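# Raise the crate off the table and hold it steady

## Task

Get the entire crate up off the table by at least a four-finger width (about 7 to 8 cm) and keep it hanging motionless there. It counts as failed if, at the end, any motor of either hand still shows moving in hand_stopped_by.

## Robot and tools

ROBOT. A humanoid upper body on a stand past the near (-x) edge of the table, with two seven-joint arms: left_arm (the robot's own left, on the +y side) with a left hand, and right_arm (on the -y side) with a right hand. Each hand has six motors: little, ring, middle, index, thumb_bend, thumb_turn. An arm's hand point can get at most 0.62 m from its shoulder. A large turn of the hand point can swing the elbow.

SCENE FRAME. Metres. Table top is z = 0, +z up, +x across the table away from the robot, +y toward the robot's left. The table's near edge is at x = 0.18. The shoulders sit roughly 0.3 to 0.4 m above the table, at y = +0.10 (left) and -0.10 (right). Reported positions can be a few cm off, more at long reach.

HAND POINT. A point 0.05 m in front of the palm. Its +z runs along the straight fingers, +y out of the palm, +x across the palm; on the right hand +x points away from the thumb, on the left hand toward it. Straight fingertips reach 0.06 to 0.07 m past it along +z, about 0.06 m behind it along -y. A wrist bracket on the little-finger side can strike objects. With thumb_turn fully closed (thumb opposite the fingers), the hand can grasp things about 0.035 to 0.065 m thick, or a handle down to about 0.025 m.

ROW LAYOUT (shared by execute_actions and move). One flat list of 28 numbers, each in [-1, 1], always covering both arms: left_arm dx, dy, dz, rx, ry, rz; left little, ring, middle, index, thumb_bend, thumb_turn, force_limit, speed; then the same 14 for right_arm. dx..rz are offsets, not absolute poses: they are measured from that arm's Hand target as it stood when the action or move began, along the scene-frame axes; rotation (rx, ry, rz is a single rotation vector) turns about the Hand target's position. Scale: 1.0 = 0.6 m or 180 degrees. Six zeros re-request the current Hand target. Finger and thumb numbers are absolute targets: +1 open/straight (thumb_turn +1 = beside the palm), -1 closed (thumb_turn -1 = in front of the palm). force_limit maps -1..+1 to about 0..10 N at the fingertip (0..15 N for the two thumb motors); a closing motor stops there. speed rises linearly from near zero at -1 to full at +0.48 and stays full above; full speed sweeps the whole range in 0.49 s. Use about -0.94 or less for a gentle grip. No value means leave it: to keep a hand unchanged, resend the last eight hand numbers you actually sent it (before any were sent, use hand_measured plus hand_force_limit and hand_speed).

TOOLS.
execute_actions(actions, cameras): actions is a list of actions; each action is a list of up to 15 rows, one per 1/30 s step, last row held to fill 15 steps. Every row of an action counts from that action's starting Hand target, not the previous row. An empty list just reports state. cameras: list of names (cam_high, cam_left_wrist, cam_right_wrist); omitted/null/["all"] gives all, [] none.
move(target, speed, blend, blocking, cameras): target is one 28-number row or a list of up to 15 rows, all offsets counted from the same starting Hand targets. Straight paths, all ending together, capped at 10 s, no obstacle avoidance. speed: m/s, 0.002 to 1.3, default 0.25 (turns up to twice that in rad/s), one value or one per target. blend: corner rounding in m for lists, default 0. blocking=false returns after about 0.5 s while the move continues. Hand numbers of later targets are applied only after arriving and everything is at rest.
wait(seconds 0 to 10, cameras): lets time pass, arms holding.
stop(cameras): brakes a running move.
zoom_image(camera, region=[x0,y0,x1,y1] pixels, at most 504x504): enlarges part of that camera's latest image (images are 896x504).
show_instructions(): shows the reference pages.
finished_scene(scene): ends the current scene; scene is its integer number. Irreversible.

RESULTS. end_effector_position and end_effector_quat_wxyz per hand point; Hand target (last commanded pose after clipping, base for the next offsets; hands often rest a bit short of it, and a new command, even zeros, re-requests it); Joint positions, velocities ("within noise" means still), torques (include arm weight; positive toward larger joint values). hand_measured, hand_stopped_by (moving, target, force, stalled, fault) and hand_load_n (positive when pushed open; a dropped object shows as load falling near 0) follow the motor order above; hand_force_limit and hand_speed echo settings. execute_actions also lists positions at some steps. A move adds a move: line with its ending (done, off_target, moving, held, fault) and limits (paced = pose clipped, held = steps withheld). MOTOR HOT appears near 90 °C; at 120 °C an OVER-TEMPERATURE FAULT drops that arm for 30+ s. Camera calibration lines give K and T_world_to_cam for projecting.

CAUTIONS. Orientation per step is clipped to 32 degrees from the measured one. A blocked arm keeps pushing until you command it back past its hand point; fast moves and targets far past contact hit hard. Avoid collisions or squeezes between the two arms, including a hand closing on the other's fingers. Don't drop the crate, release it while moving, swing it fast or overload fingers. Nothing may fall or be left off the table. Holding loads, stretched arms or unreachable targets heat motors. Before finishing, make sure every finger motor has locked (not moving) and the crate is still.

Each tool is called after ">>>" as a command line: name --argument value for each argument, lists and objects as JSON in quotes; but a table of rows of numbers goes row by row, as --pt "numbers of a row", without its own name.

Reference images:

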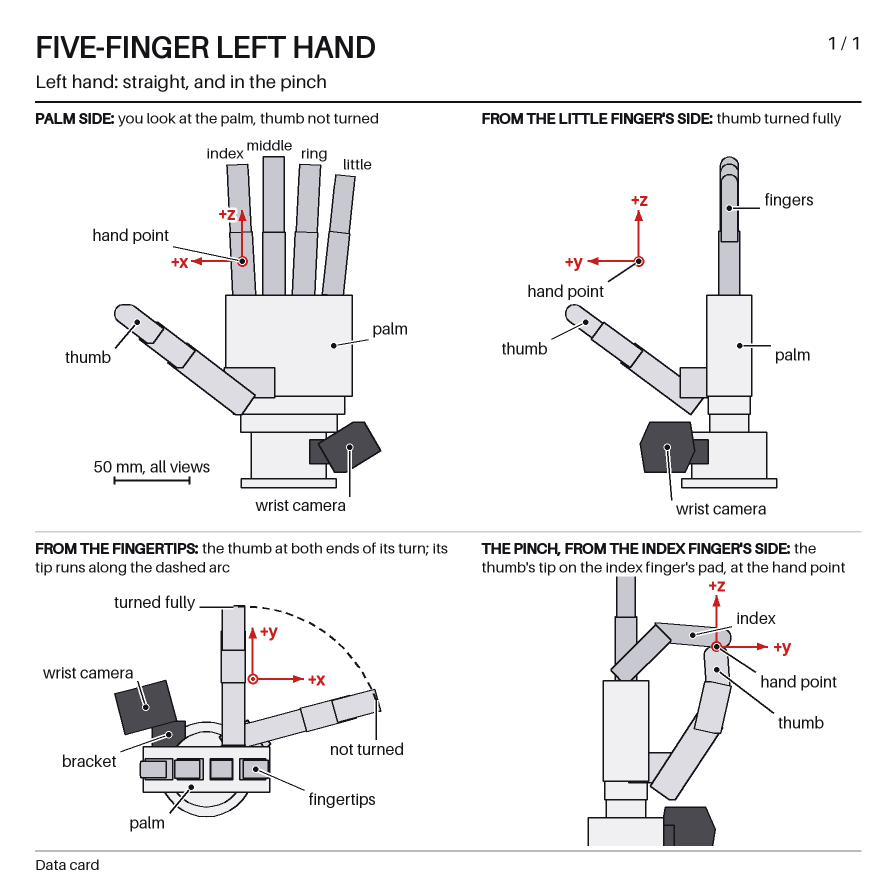

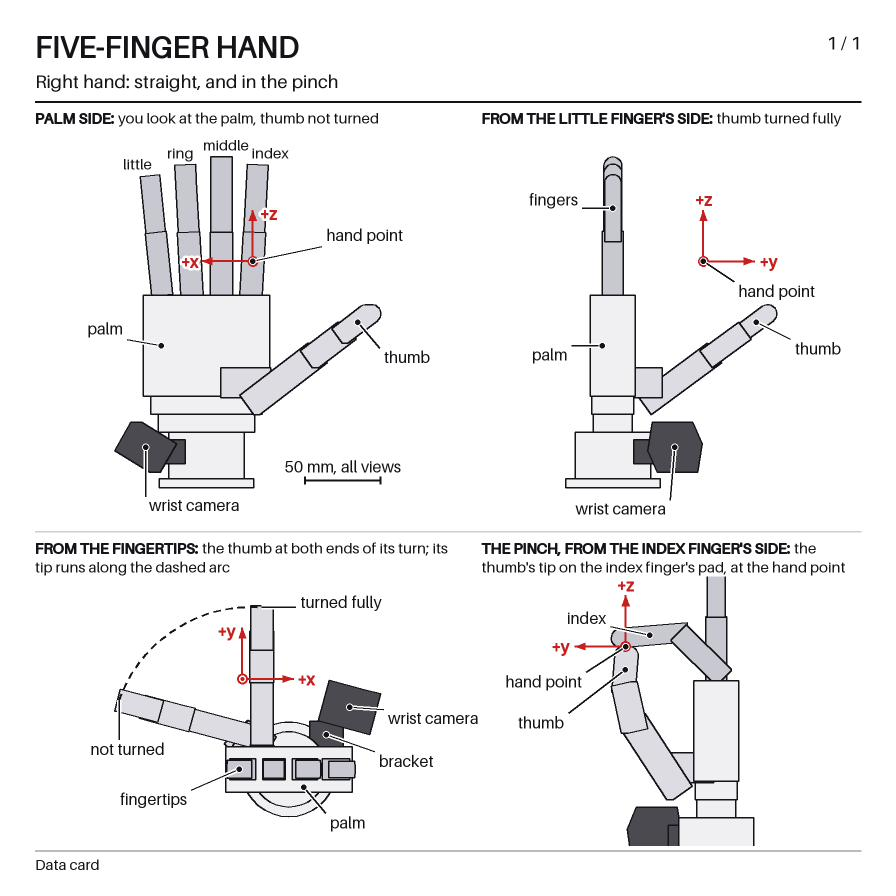

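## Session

>>> execute_actions --actions '[]'

>>> zoom_image --camera "cam_high" --region '[340, 160, 600, 420]'

Scene clock: 0.00 s.
left_arm: end_effector_position=(+0.2265, +0.0968, +0.4754) hand_measured=(+1.000, +1.000, +1.000, +1.000, +1.000, +1.000) hand_load_n=(+0.0, +0.0, +0.0, +0.0, +0.0, +0.0) hand_stopped_by=(target, target, target, target, target, target) hand_force_limit=0.00 hand_speed=-0.80 end_effector_quat_wxyz=(+0.190, +0.104, -0.100, +0.971) | right_arm: end_effector_position=(+0.2047, -0.1621, +0.4511) hand_measured=(+1.000, +1.000, +1.000, +1.000, +1.000, +1.000) hand_load_n=(+0.0, +0.0, +0.0, +0.0, +0.0, +0.0) hand_stopped_by=(target, target, target, target, target, target) hand_force_limit=0.00 hand_speed=-0.80 end_effector_quat_wxyz=(+0.974, -0.126, +0.188, -0.009)
Joint positions: left_arm=[-0.177 0.448 0.24 -0.527 -0.641 -0.869 -0.29] | right_arm=[-0.164 -0.499 -0.177 -0.425 0.579 -0.876 0.31]
Joint velocities: within noise
Joint torques (N m): no reading
Hand target: left_arm +0.2265, +0.0968, +0.4754; +0.190, +0.104, -0.100, +0.971 | right_arm +0.2047, -0.1621, +0.4511; +0.974, -0.126, +0.188, -0.009
camera_calibration:
cam_left_wrist: T_world_to_cam=[[0.143023, 0.956561, 0.254039, -0.239297], [-0.900721, 0.232179, -0.367145, 0.351884], [-0.410179, -0.176308, 0.894801, -0.199713], [0, 0, 0, 1]] pos_world=[0.269256, 0.111991, 0.368686]
cam_right_wrist: T_world_to_cam=[[0.184672, 0.899766, -0.39537, 0.283971], [-0.963795, 0.0870682, -0.252029, 0.317553], [-0.192343, 0.427598, 0.883269, -0.172837], [0, 0, 0, 1]] pos_world=[0.22037, -0.209252, 0.344968]

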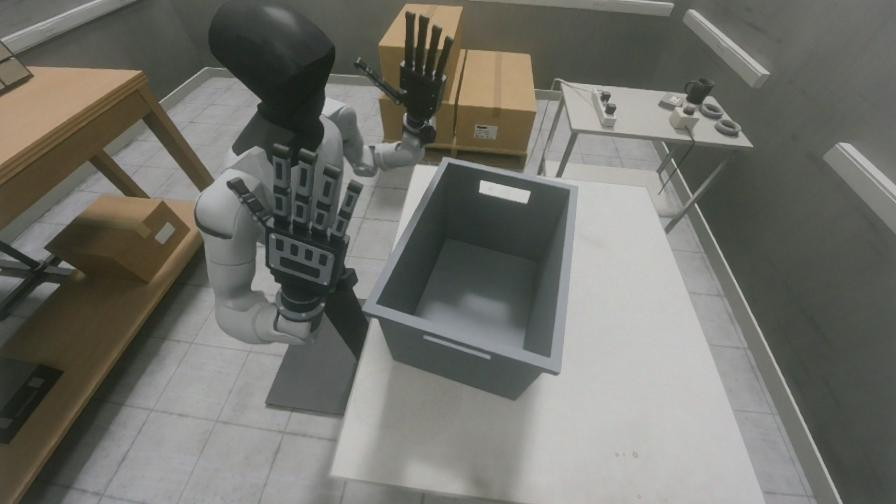

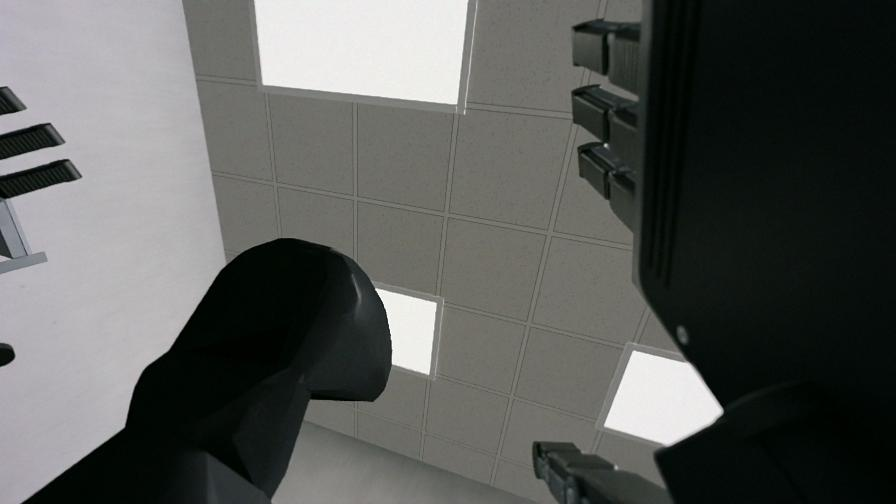

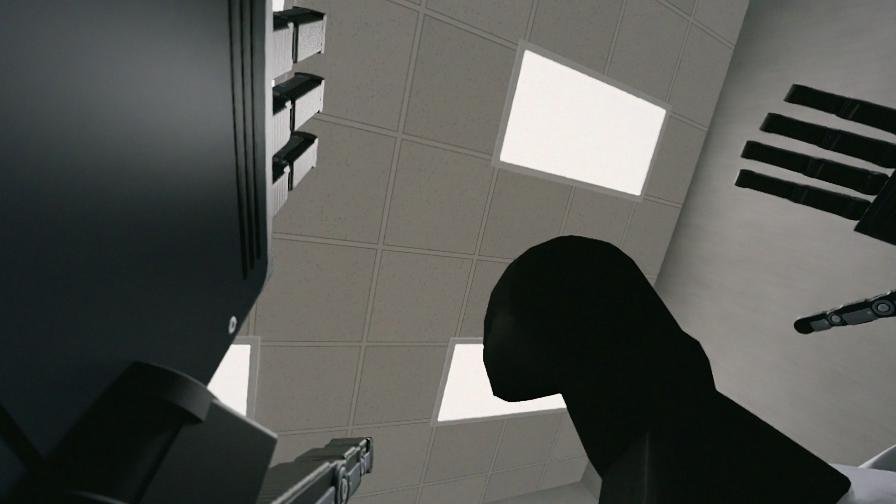

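Scaled by 1.938 from the camera's 896x504 image, which has a finer 1280x720 frame.

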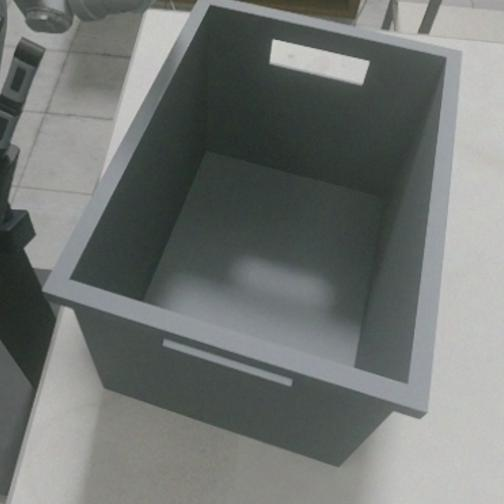

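>>> move --pt "-0.011 0.139 -0.076 0 0 0 1 1 1 0 1 1 0.2 -0.5 -0.058 -0.147 -0.035 0 0 0 1 1 1 0 1 1 0.2 -0.5" --pt "0.156 0.222 -0.292 0.088 0.415 0.085 1 1 1 0 1 1 0.2 -0.5 0.125 -0.33 -0.252 0.1047 0.369 -0.1153 1 1 1 0 1 1 0.2 -0.5" --pt "0.356 0.255 -0.342 0.088 0.415 0.085 1 1 1 0 1 1 0.2 -0.5 0.225 -0.347 -0.302 0.1047 0.369 -0.1153 1 1 1 0 1 1 0.2 -0.5" --speed 0.35

Scene clock: 8.67 s.
left_arm: end_effector_position=(+0.4414, +0.2499, +0.2754) hand_measured=(+1.000, +1.000, +1.000, +0.000, +1.000, +1.000) hand_load_n=(+0.0, +0.0, +0.0, +0.0, +0.0, +0.0) hand_stopped_by=(target, target, target, target, target, target) hand_force_limit=0.20 hand_speed=-0.50 end_effector_quat_wxyz=(+0.074, +0.700, -0.076, +0.706) | right_arm: end_effector_position=(+0.3389, -0.3707, +0.2710) hand_measured=(+1.000, +1.000, +1.000, +0.000, +1.000, +1.000) hand_load_n=(+0.0, +0.0, +0.0, +0.0, +0.0, +0.0) hand_stopped_by=(target, target, target, target, target, target) hand_force_limit=0.20 hand_speed=-0.50 end_effector_quat_wxyz=(+0.703, +0.074, +0.703, -0.076)
Joint positions: left_arm=[0.184 1.227 0.072 0.305 -1.39 -0.484 -0.418] | right_arm=[0.114 -1.141 -0.065 0.113 1.206 -0.381 0.16]
Joint velocities: within noise
Joint torques (N m): left_arm=[-1.86 4.99 1.73 -0.55 0.03 -0.81 -0.09] | right_arm=[-2.14 -4.91 -1.74 0.86 0.45 -1.62 0.14]
Hand target: left_arm +0.4401, +0.2498, +0.2702; +0.075, +0.703, -0.075, +0.704 | right_arm +0.3397, -0.3703, +0.2699; +0.704, +0.075, +0.702, -0.075
Off the commanded pose: left_arm 0.005 m, 1 deg | right_arm 0.001 m, 0 deg.
move: off_target (left_arm)
camera_calibration:
cam_left_wrist: T_world_to_cam=[[0.243036, 0.931697, 0.269951, -0.408003], [-0.589672, -0.0790654, 0.803764, 0.0546039], [0.770208, -0.354526, 0.53018, -0.281613], [0, 0, 0, 1]] pos_world=[0.348259, 0.284613, 0.215558]
cam_right_wrist: T_world_to_cam=[[0.135641, 0.955839, -0.260716, 0.376681], [-0.508396, 0.293011, 0.809739, 0.0539949], [0.850373, 0.0227132, 0.52569, -0.305347], [0, 0, 0, 1]] pos_world=[0.236017, -0.368932, 0.215003]

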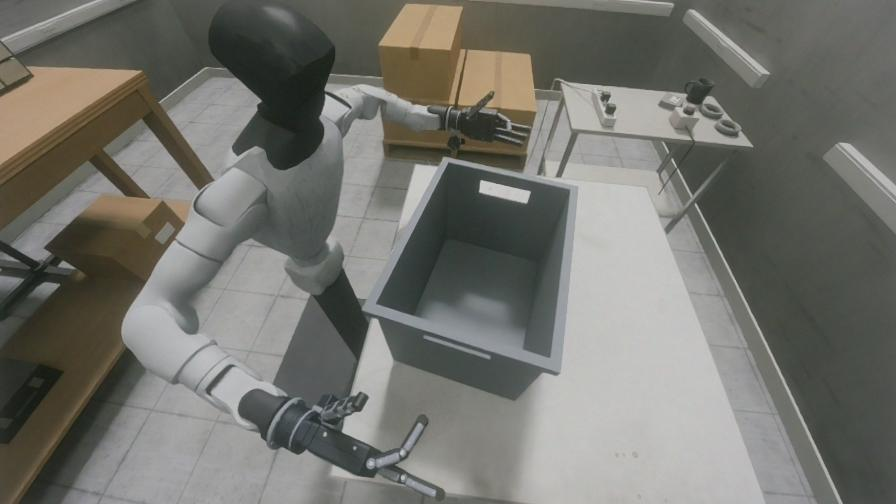

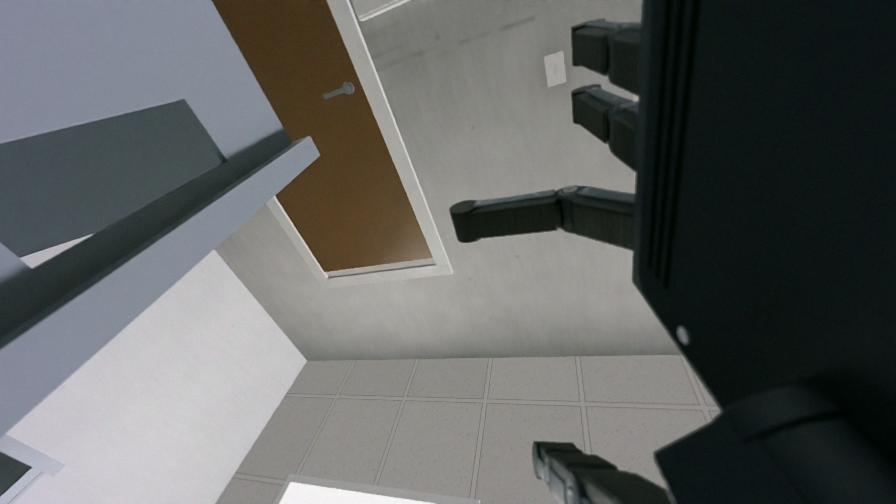

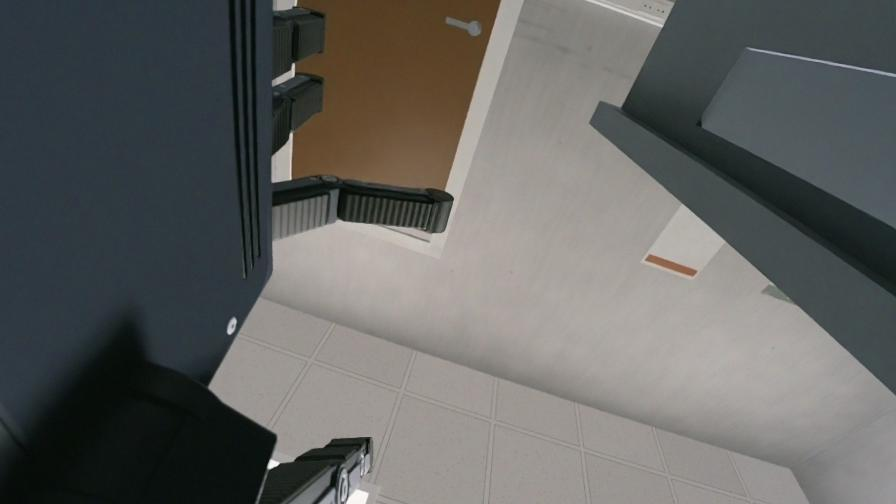

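>>> move --target '[-0.042,-0.2,-0.08,0,0,-0.111,1,1,1,0,1,1,0.2,-0.5,-0.023,0.15,-0.097,0,0,0.111,1,1,1,0,1,1,0.2,-0.5]' --speed 0.2

>>> zoom_image --camera "cam_high" --region '[340, 140, 600, 400]'

Scene clock: 11.77 s.
left_arm: end_effector_position=(+0.4160, +0.1318, +0.2254) hand_measured=(+1.000, +1.000, +1.000, +0.000, +1.000, +1.000) hand_load_n=(+0.0, +0.0, +0.0, +0.0, +0.0, +0.0) hand_stopped_by=(target, target, target, target, target, target) hand_force_limit=0.20 hand_speed=-0.50 end_effector_quat_wxyz=(+0.193, +0.678, -0.196, +0.681) | right_arm: end_effector_position=(+0.3248, -0.2815, +0.2126) hand_measured=(+1.000, +1.000, +1.000, +0.000, +1.000, +1.000) hand_load_n=(+0.0, +0.0, +0.0, +0.0, +0.0, +0.0) hand_stopped_by=(target, target, target, target, target, target) hand_force_limit=0.20 hand_speed=-0.50 end_effector_quat_wxyz=(+0.705, -0.047, +0.706, +0.047)
Joint positions: left_arm=[-0.066 1.046 -0.201 0.273 -1.118 -0.536 -0.493] | right_arm=[-0.03 -0.938 0.136 0.29 1.031 -0.533 0.505]
Joint velocities: within noise
Joint torques (N m): left_arm=[-2.64 4.2 1.58 -1.27 0.03 -0.81 -0.05] | right_arm=[-2.11 -4.49 -1.57 0.55 0.68 -1.5 0.14]
Hand target: left_arm +0.4149, +0.1298, +0.2222; +0.196, +0.679, -0.195, +0.680 | right_arm +0.3259, -0.2803, +0.2117; +0.706, -0.048, +0.705, +0.048
Off the commanded pose: left_arm 0.004 m, 0 deg | right_arm 0.002 m, 0 deg.
move: off_target (left_arm)
camera_calibration:
cam_left_wrist: T_world_to_cam=[[0.544565, 0.79426, 0.269444, -0.38552], [-0.57797, 0.122573, 0.8068, 0.0382421], [0.607782, -0.595086, 0.525807, -0.177141], [0, 0, 0, 1]] pos_world=[0.339707, 0.196101, 0.166165]
cam_right_wrist: T_world_to_cam=[[-0.197497, 0.945653, -0.258332, 0.382961], [-0.577367, 0.10076, 0.810244, 0.0361925], [0.792239, 0.309174, 0.526089, -0.165168], [0, 0, 0, 1]] pos_world=[0.227383, -0.314729, 0.1565]

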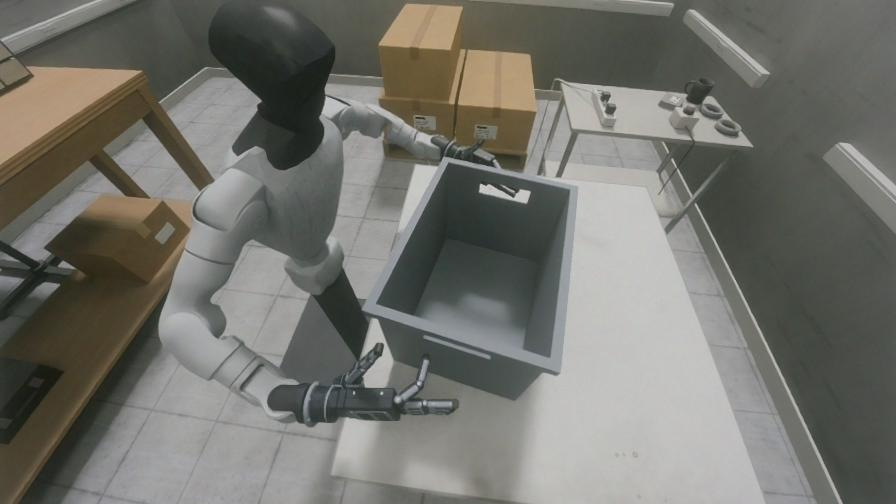

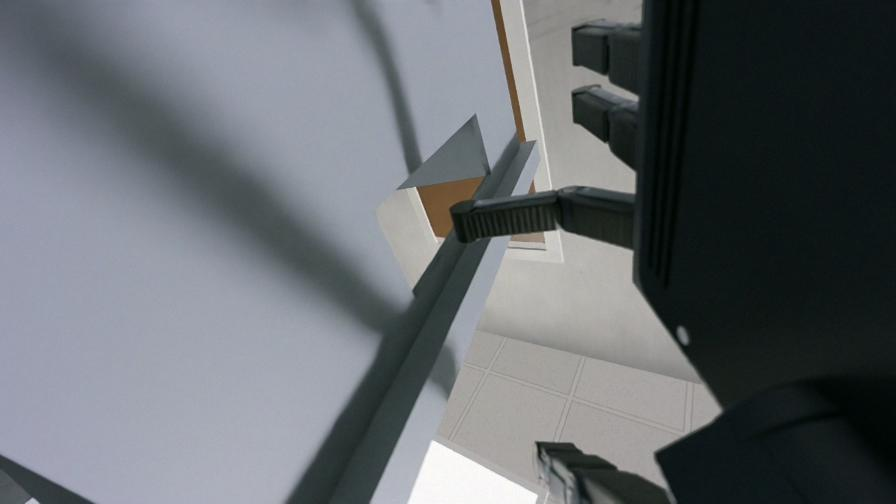

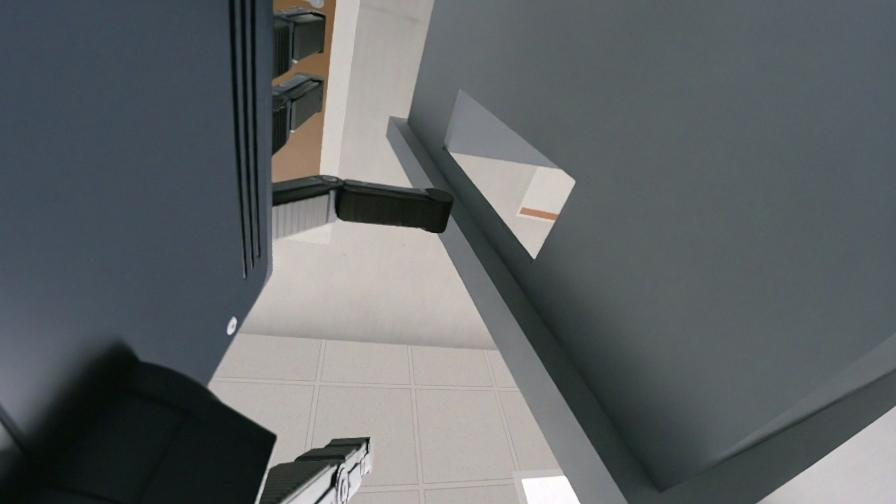

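Scaled by 1.938 from the camera's 896x504 image, which has a finer 1280x720 frame.

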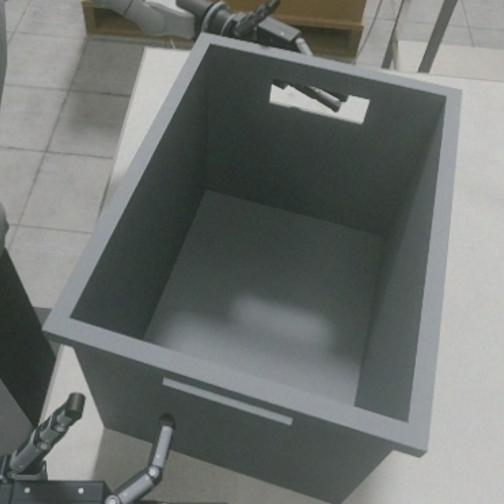

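>>> move --pt "0 0 0.005 0 0 0 1 1 1 0 1 1 0.2 -0.5 0.016 -0.004 -0.003 0 0 0 1 1 1 0 1 1 0.2 -0.5" --pt "-0.018 -0.085 0.005 0 0 0 1 1 1 0 1 1 0.2 -0.5 0.043 0.12 -0.003 0 0 0 1 1 1 0 1 1 0.2 -0.5" --speed 0.08

>>> zoom_image --camera "cam_high" --region '[340, 140, 600, 400]'

Scene clock: 16.93 s.
left_arm: end_effector_position=(+0.4112, +0.0886, +0.2313) hand_measured=(+1.000, +1.000, +1.000, +0.000, +1.000, +1.000) hand_load_n=(+0.0, +0.0, +0.5, +0.0, +0.0, +0.5) hand_stopped_by=(target, target, target, target, target, target) hand_force_limit=0.20 hand_speed=-0.50 end_effector_quat_wxyz=(+0.184, +0.677, -0.183, +0.688) | right_arm: end_effector_position=(+0.3536, -0.2208, +0.2131) hand_measured=(+1.000, +1.000, +1.000, +0.000, +1.000, +1.000) hand_load_n=(+0.0, +0.0, +0.0, +0.0, +0.0, +0.5) hand_stopped_by=(target, target, target, target, target, target) hand_force_limit=0.20 hand_speed=-0.50 end_effector_quat_wxyz=(+0.711, -0.032, +0.702, +0.036)
Joint positions: left_arm=[-0.043 1.044 -0.276 0.02 -0.986 -0.509 -0.174] | right_arm=[-0.082 -0.88 0.296 0.025 0.83 -0.463 0.089]
Joint velocities: within noise
Joint torques (N m): left_arm=[-2.08 4.07 0.57 -3.62 0.83 -0.58 -0.45] | right_arm=[-2.06 -4.16 -0.74 -1.28 -0.23 -0.97 0.45]
Hand target: left_arm +0.4041, +0.0788, +0.2252; +0.196, +0.679, -0.195, +0.680 | right_arm +0.3517, -0.2083, +0.2099; +0.706, -0.048, +0.705, +0.048
Off the commanded pose: left_arm 0.014 m, 2 deg | right_arm 0.013 m, 2 deg.
move: off_target (left_arm, right_arm)
camera_calibration:
cam_left_wrist: T_world_to_cam=[[0.516812, 0.812845, 0.268677, -0.340282], [-0.590087, 0.110852, 0.799693, 0.0437962], [0.620243, -0.571834, 0.536939, -0.212769], [0, 0, 0, 1]] pos_world=[0.333675, 0.150073, 0.170647]
cam_right_wrist: T_world_to_cam=[[-0.158309, 0.954213, -0.253804, 0.318357], [-0.583341, 0.117006, 0.803756, 0.0533444], [0.79665, 0.275296, 0.538108, -0.218656], [0, 0, 0, 1]] pos_world=[0.255709, -0.249827, 0.155585]

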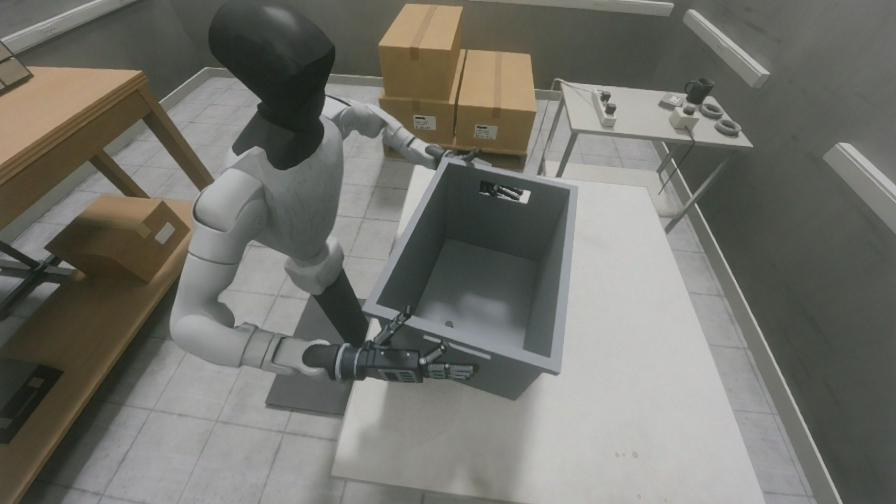

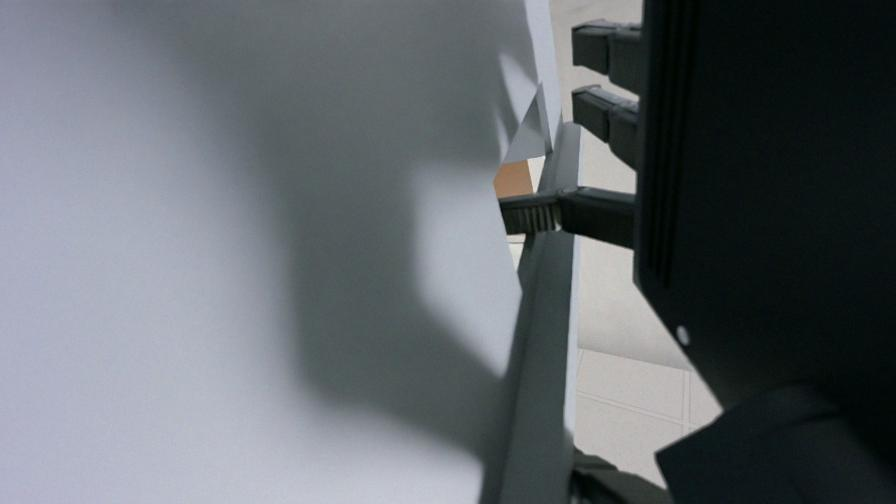

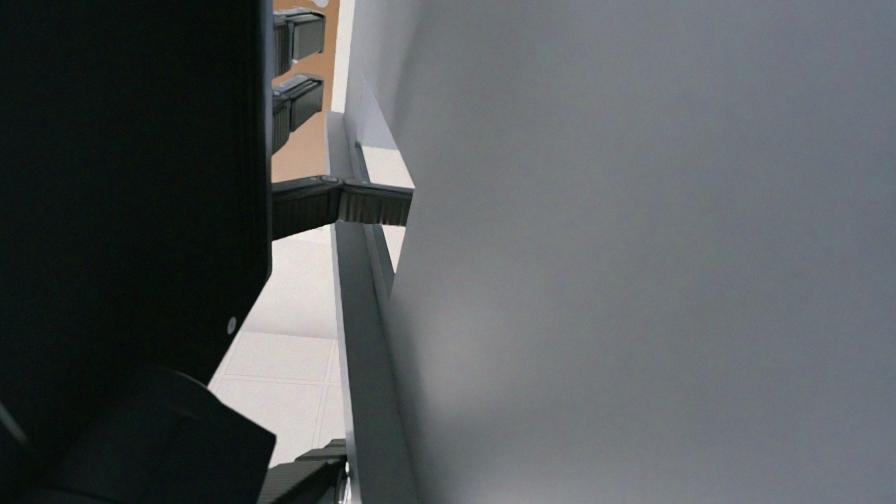

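Scaled by 1.938 from the camera's 896x504 image, which has a finer 1280x720 frame.

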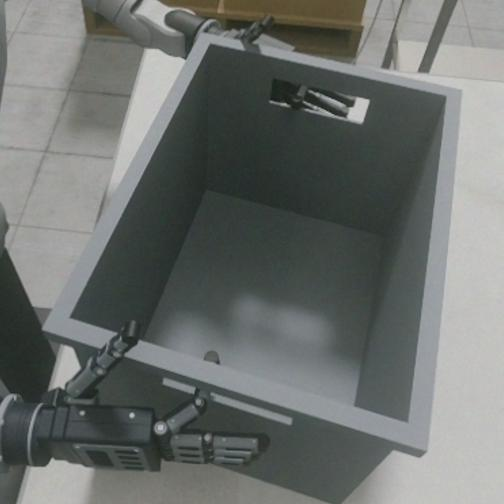

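>>> move --pt "0.003 0.016 0 0 0 0 1 1 1 0 1 1 0.2 -0.5 0.002 -0.019 0 0 0 0 1 1 1 0 1 1 0.2 -0.5" --pt "-0.1755 0.057 0 0 0 0 1 1 1 0 1 1 0.2 -0.5 -0.184 0.02 0 0 0 0 1 1 1 0 1 1 0.2 -0.5" --speed 0.06

Scene clock: 20.40 s.
left_arm: end_effector_position=(+0.3047, +0.1186, +0.2274) hand_measured=(+1.000, +1.000, +1.000, +0.000, +1.000, +1.000) hand_load_n=(+0.0, +0.0, +0.0, +1.0, +0.0, +0.0) hand_stopped_by=(target, target, target, target, target, target) hand_force_limit=0.20 hand_speed=-0.50 end_effector_quat_wxyz=(+0.189, +0.679, -0.182, +0.685) | right_arm: end_effector_position=(+0.2437, -0.2020, +0.2100) hand_measured=(+1.000, +1.000, +1.000, +0.000, +1.000, +1.000) hand_load_n=(+0.0, +0.0, +0.0, +0.0, +0.0, +0.0) hand_stopped_by=(target, target, target, target, target, target) hand_force_limit=0.20 hand_speed=-0.50 end_effector_quat_wxyz=(+0.708, -0.037, +0.704, +0.043)
Joint positions: left_arm=[0.539 1.099 -0.223 -0.137 -0.929 -0.94 -0.189] | right_arm=[0.448 -0.96 0.296 -0.151 0.73 -0.856 0.055]
Joint velocities: within noise
Joint torques (N m): left_arm=[0.53 4.02 0.81 -2.29 0.33 -0.76 -0.46] | right_arm=[0.52 -3.94 -1.21 -0.78 -0.17 -1.52 0.23]
Hand target: left_arm +0.2988, +0.1130, +0.2252; +0.196, +0.679, -0.195, +0.680 | right_arm +0.2413, -0.1963, +0.2099; +0.706, -0.048, +0.705, +0.048
Off the commanded pose: left_arm 0.008 m, 2 deg | right_arm 0.006 m, 1 deg.
move: off_target (left_arm, right_arm)
camera_calibration:
cam_left_wrist: T_world_to_cam=[[0.522685, 0.812282, 0.25884, -0.307996], [-0.582197, 0.118304, 0.804395, -0.0237157], [0.622774, -0.57114, 0.534744, -0.127823], [0, 0, 0, 1]] pos_world=[0.226782, 0.17998, 0.167151]
cam_right_wrist: T_world_to_cam=[[-0.176728, 0.951673, -0.251167, 0.285679], [-0.579644, 0.105607, 0.807998, -0.0145515], [0.795475, 0.288383, 0.532968, -0.13073], [0, 0, 0, 1]] pos_world=[0.146045, -0.232636, 0.153185]

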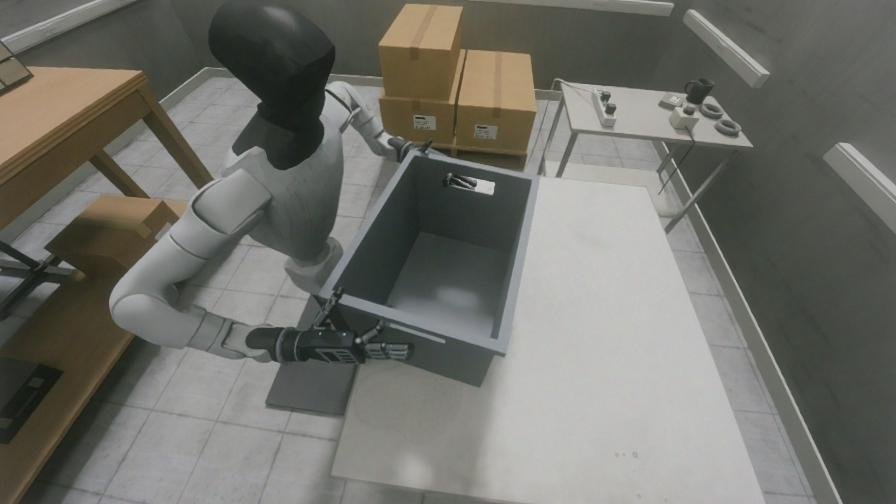

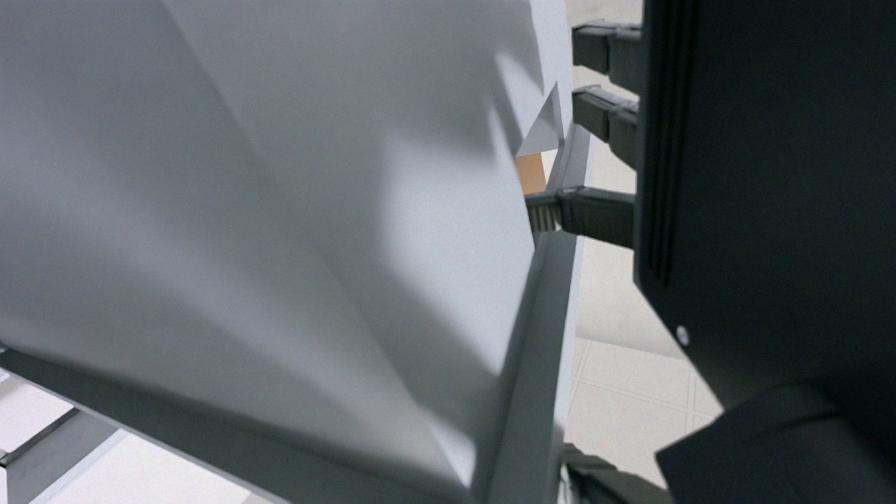

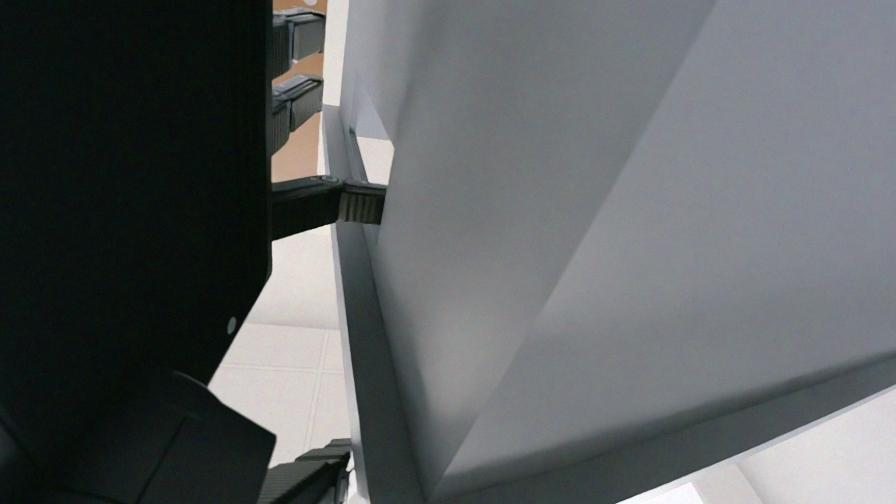

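>>> move --pt "0.016 0.002 0 0 0 0 1 1 1 0 1 1 0.2 -0.5 0.016 -0.006 0 0 0 0 1 1 1 0 1 1 0.2 -0.5" --pt "0.0445 0.127 0 0 0 0 1 1 1 0 1 1 0.2 -0.5 -0.012 -0.134 0 0 0 0 1 1 1 0 1 1 0.2 -0.5" --pt "0.1747 0.237 0.1415 -0.196 0.465 -0.1315 1 1 1 0 1 1 0.2 -0.5 0.0595 -0.284 0.1335 0.3704 0.3434 0.1312 1 1 1 0 1 1 0.2 -0.5" --speed '[0.06,0.12,0.3]'

Scene clock: 31.00 s.
left_arm: end_effector_position=(+0.4029, +0.2536, +0.3064) hand_measured=(+1.000, +1.000, +1.000, +0.000, +1.000, +1.000) hand_load_n=(+0.0, +0.0, +0.0, +0.0, -0.5, +0.0) hand_stopped_by=(target, target, target, target, target, target) hand_force_limit=0.20 hand_speed=-0.50 end_effector_quat_wxyz=(+0.521, +0.803, +0.195, +0.213) | right_arm: end_effector_position=(+0.2762, -0.3641, +0.2850) hand_measured=(+1.000, +1.000, +1.000, +0.000, +1.000, +1.000) hand_load_n=(+0.0, +0.0, +0.0, +0.0, +0.0, +0.0) hand_stopped_by=(target, target, target, target, target, target) hand_force_limit=0.20 hand_speed=-0.50 end_effector_quat_wxyz=(+0.261, +0.323, +0.770, +0.484)
Joint positions: left_arm=[-0.484 1.583 -0.229 0.976 -1.187 1.385 -1.621] | right_arm=[-0.595 -1.561 0.513 0.927 1.271 1.311 1.643]
Joint velocities: within noise
Joint torques (N m): left_arm=[-2.19 8.36 1.83 0.02 -0.04 0.11 -1.07] | right_arm=[-2.62 -8.54 -1.06 1.9 1.43 0 0.67]
Hand target: left_arm +0.4036, +0.2552, +0.3101; +0.573, +0.817, +0.056, +0.039 | right_arm +0.2770, -0.3667, +0.2900; +0.159, +0.228, +0.787, +0.551
Off the commanded pose: left_arm 0.004 m, 26 deg | right_arm 0.006 m, 18 deg.
joint sent to its limit (left arm) — joint 2 (shoulder roll), upper limit; joint 7 (wrist yaw), lower limit. The joint targets are off in orientation, not in position.
joint sent to its limit (right arm) — joint 2 (shoulder roll), lower limit; joint 7 (wrist yaw), upper limit. The joint targets are off in orientation, not in position.
move: off_target (left_arm, right_arm)
camera_calibration:
cam_left_wrist: T_world_to_cam=[[0.155714, 0.476946, -0.865029, 0.0878075], [0.391285, 0.774296, 0.497354, -0.510618], [0.907, -0.415918, -0.0660529, -0.123952], [0, 0, 0, 1]] pos_world=[0.298549, 0.301936, 0.321727]
cam_right_wrist: T_world_to_cam=[[0.0181323, 0.464653, 0.885307, -0.0905141], [0.173494, -0.873483, 0.454893, -0.503096], [0.984668, 0.145347, -0.0964529, -0.0746661], [0, 0, 0, 1]] pos_world=[0.162447, -0.386536, 0.301786]

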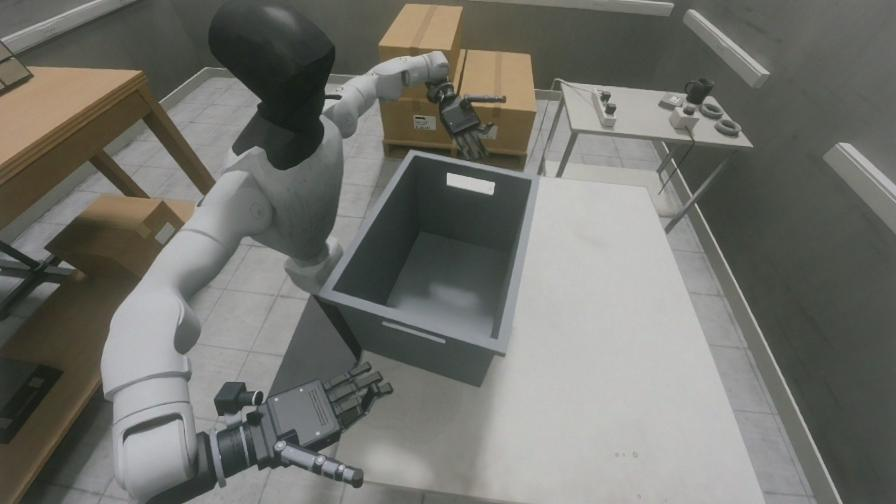

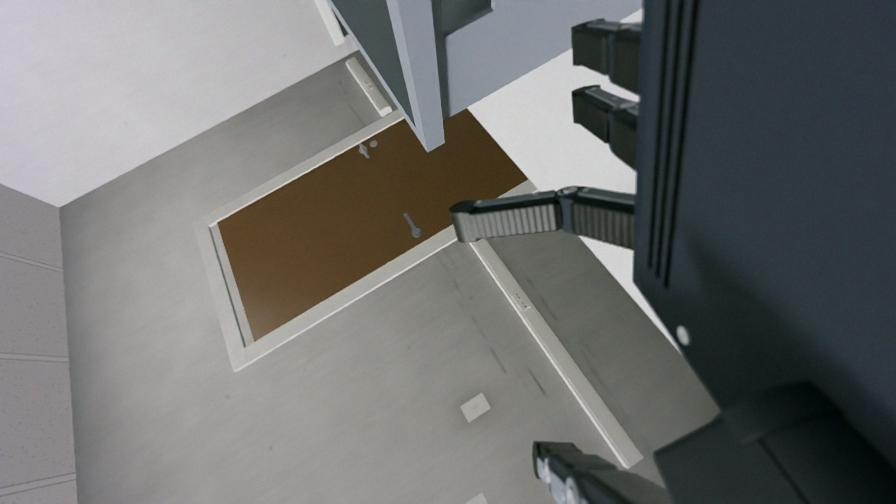

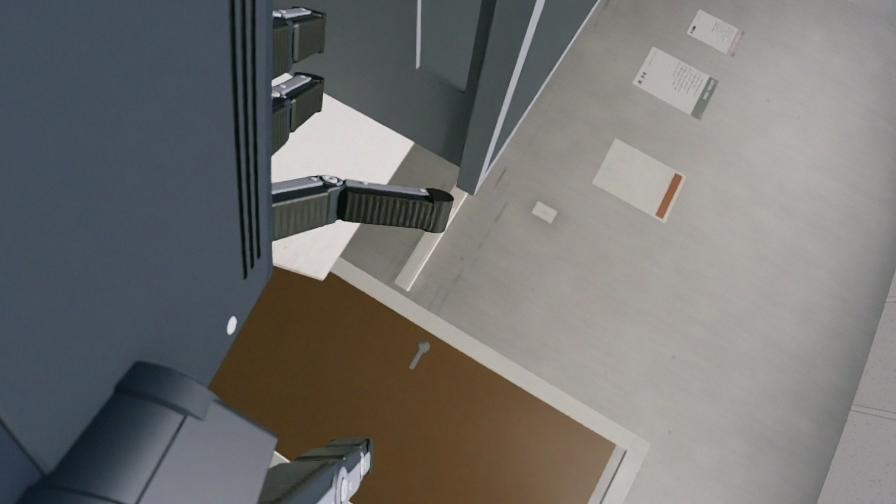

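>>> move --target '[-0.012,-0.055,-0.0335,0,0,0,0.78,0.78,0.78,0.78,1,1,0.2,-0.5,0.013,0.06,-0.03,0,0,0,0.78,0.78,0.78,0.78,1,1,0.2,-0.5]' --speed 0.15

>>> zoom_image --camera "cam_high" --region '[310, 120, 570, 380]'

Scene clock: 34.83 s.
left_arm: end_effector_position=(+0.3963, +0.2217, +0.2874) hand_measured=(+0.780, +0.780, +0.780, +0.780, +1.000, +1.000) hand_load_n=(+0.0, +0.0, +0.0, +0.0, +0.0, +0.0) hand_stopped_by=(target, target, target, target, target, target) hand_force_limit=0.20 hand_speed=-0.50 end_effector_quat_wxyz=(+0.530, +0.820, +0.154, +0.155) | right_arm: end_effector_position=(+0.2825, -0.3333, +0.2699) hand_measured=(+0.780, +0.780, +0.780, +0.780, +1.000, +1.000) hand_load_n=(+0.0, +0.5, +0.0, +0.0, +0.0, +0.0) hand_stopped_by=(target, target, target, target, target, target) hand_force_limit=0.20 hand_speed=-0.50 end_effector_quat_wxyz=(+0.214, +0.284, +0.785, +0.507)
Joint positions: left_arm=[-0.622 1.583 -0.527 0.891 -1.29 1.324 -1.621] | right_arm=[-0.758 -1.539 0.793 0.863 1.347 1.253 1.643]
Joint velocities: within noise
Joint torques (N m): left_arm=[-2.47 7.91 0.65 -0.2 -0.9 -0.1 -1.07] | right_arm=[-2.97 -6.29 -1.07 1.26 1.42 -0.05 0.67]
Hand target: left_arm +0.3964, +0.2222, +0.2900; +0.573, +0.817, +0.056, +0.039 | right_arm +0.2848, -0.3307, +0.2720; +0.159, +0.228, +0.787, +0.551
Off the commanded pose: left_arm 0.003 m, 18 deg | right_arm 0.004 m, 10 deg.
joint sent to its limit (left arm) — joint 2 (shoulder roll), upper limit; joint 7 (wrist yaw), lower limit. The joint targets are off in orientation, not in position.
joint sent to its limit (right arm) — joint 7 (wrist yaw), upper limit. The joint targets are off in orientation, not in position.
move: off_target (left_arm, right_arm)
camera_calibration:
cam_left_wrist: T_world_to_cam=[[0.173639, 0.452159, -0.874872, 0.0888548], [0.51843, 0.713339, 0.471569, -0.503302], [0.837305, -0.535443, -0.110549, -0.0655115], [0, 0, 0, 1]] pos_world=[0.300351, 0.283771, 0.307836]
cam_right_wrist: T_world_to_cam=[[-0.0144562, 0.437417, 0.899143, -0.0951438], [0.296386, -0.856949, 0.421656, -0.490529], [0.954959, 0.272588, -0.117256, -0.030422], [0, 0, 0, 1]] pos_world=[0.173062, -0.370448, 0.288815]

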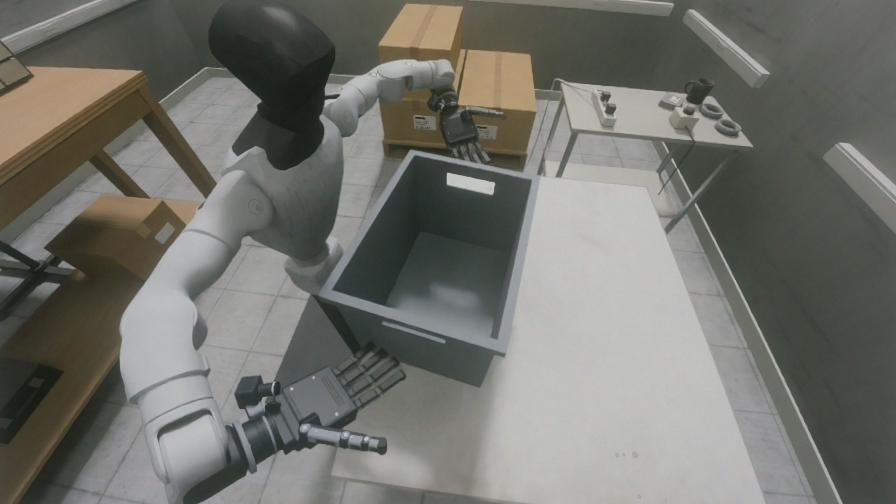

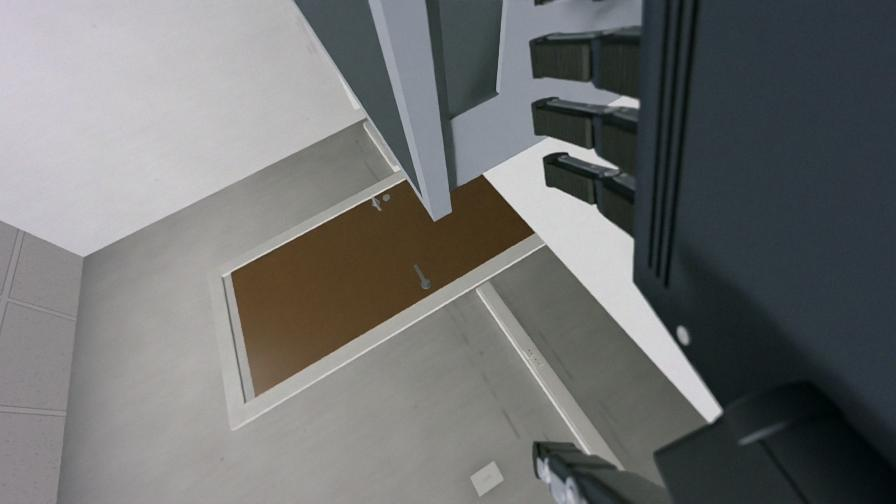

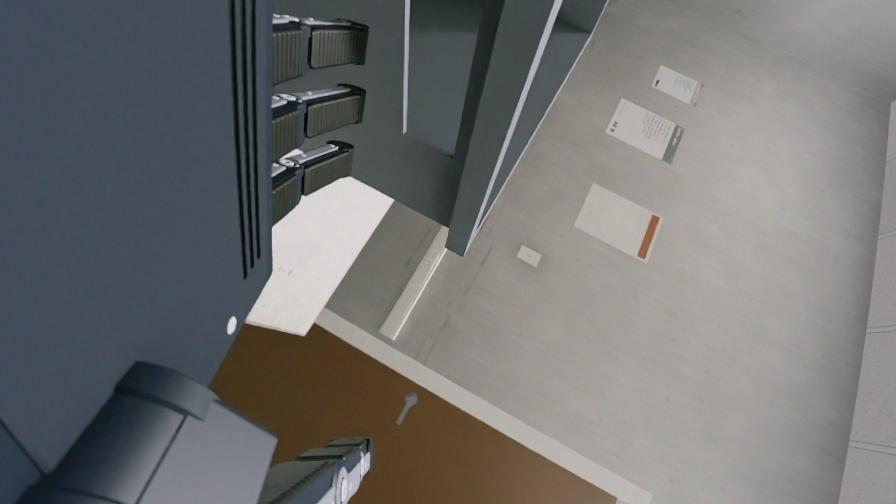

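Scaled by 1.938 from the camera's 896x504 image, which has a finer 1280x720 frame.

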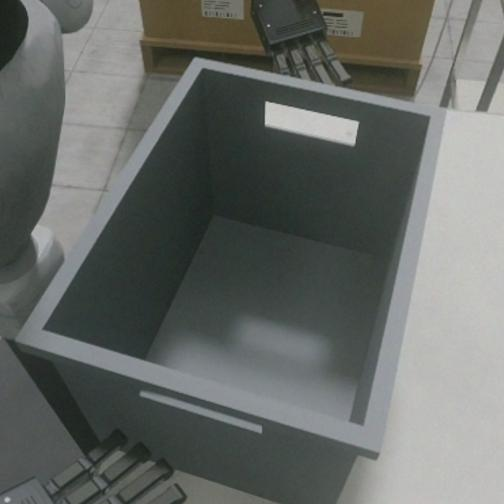

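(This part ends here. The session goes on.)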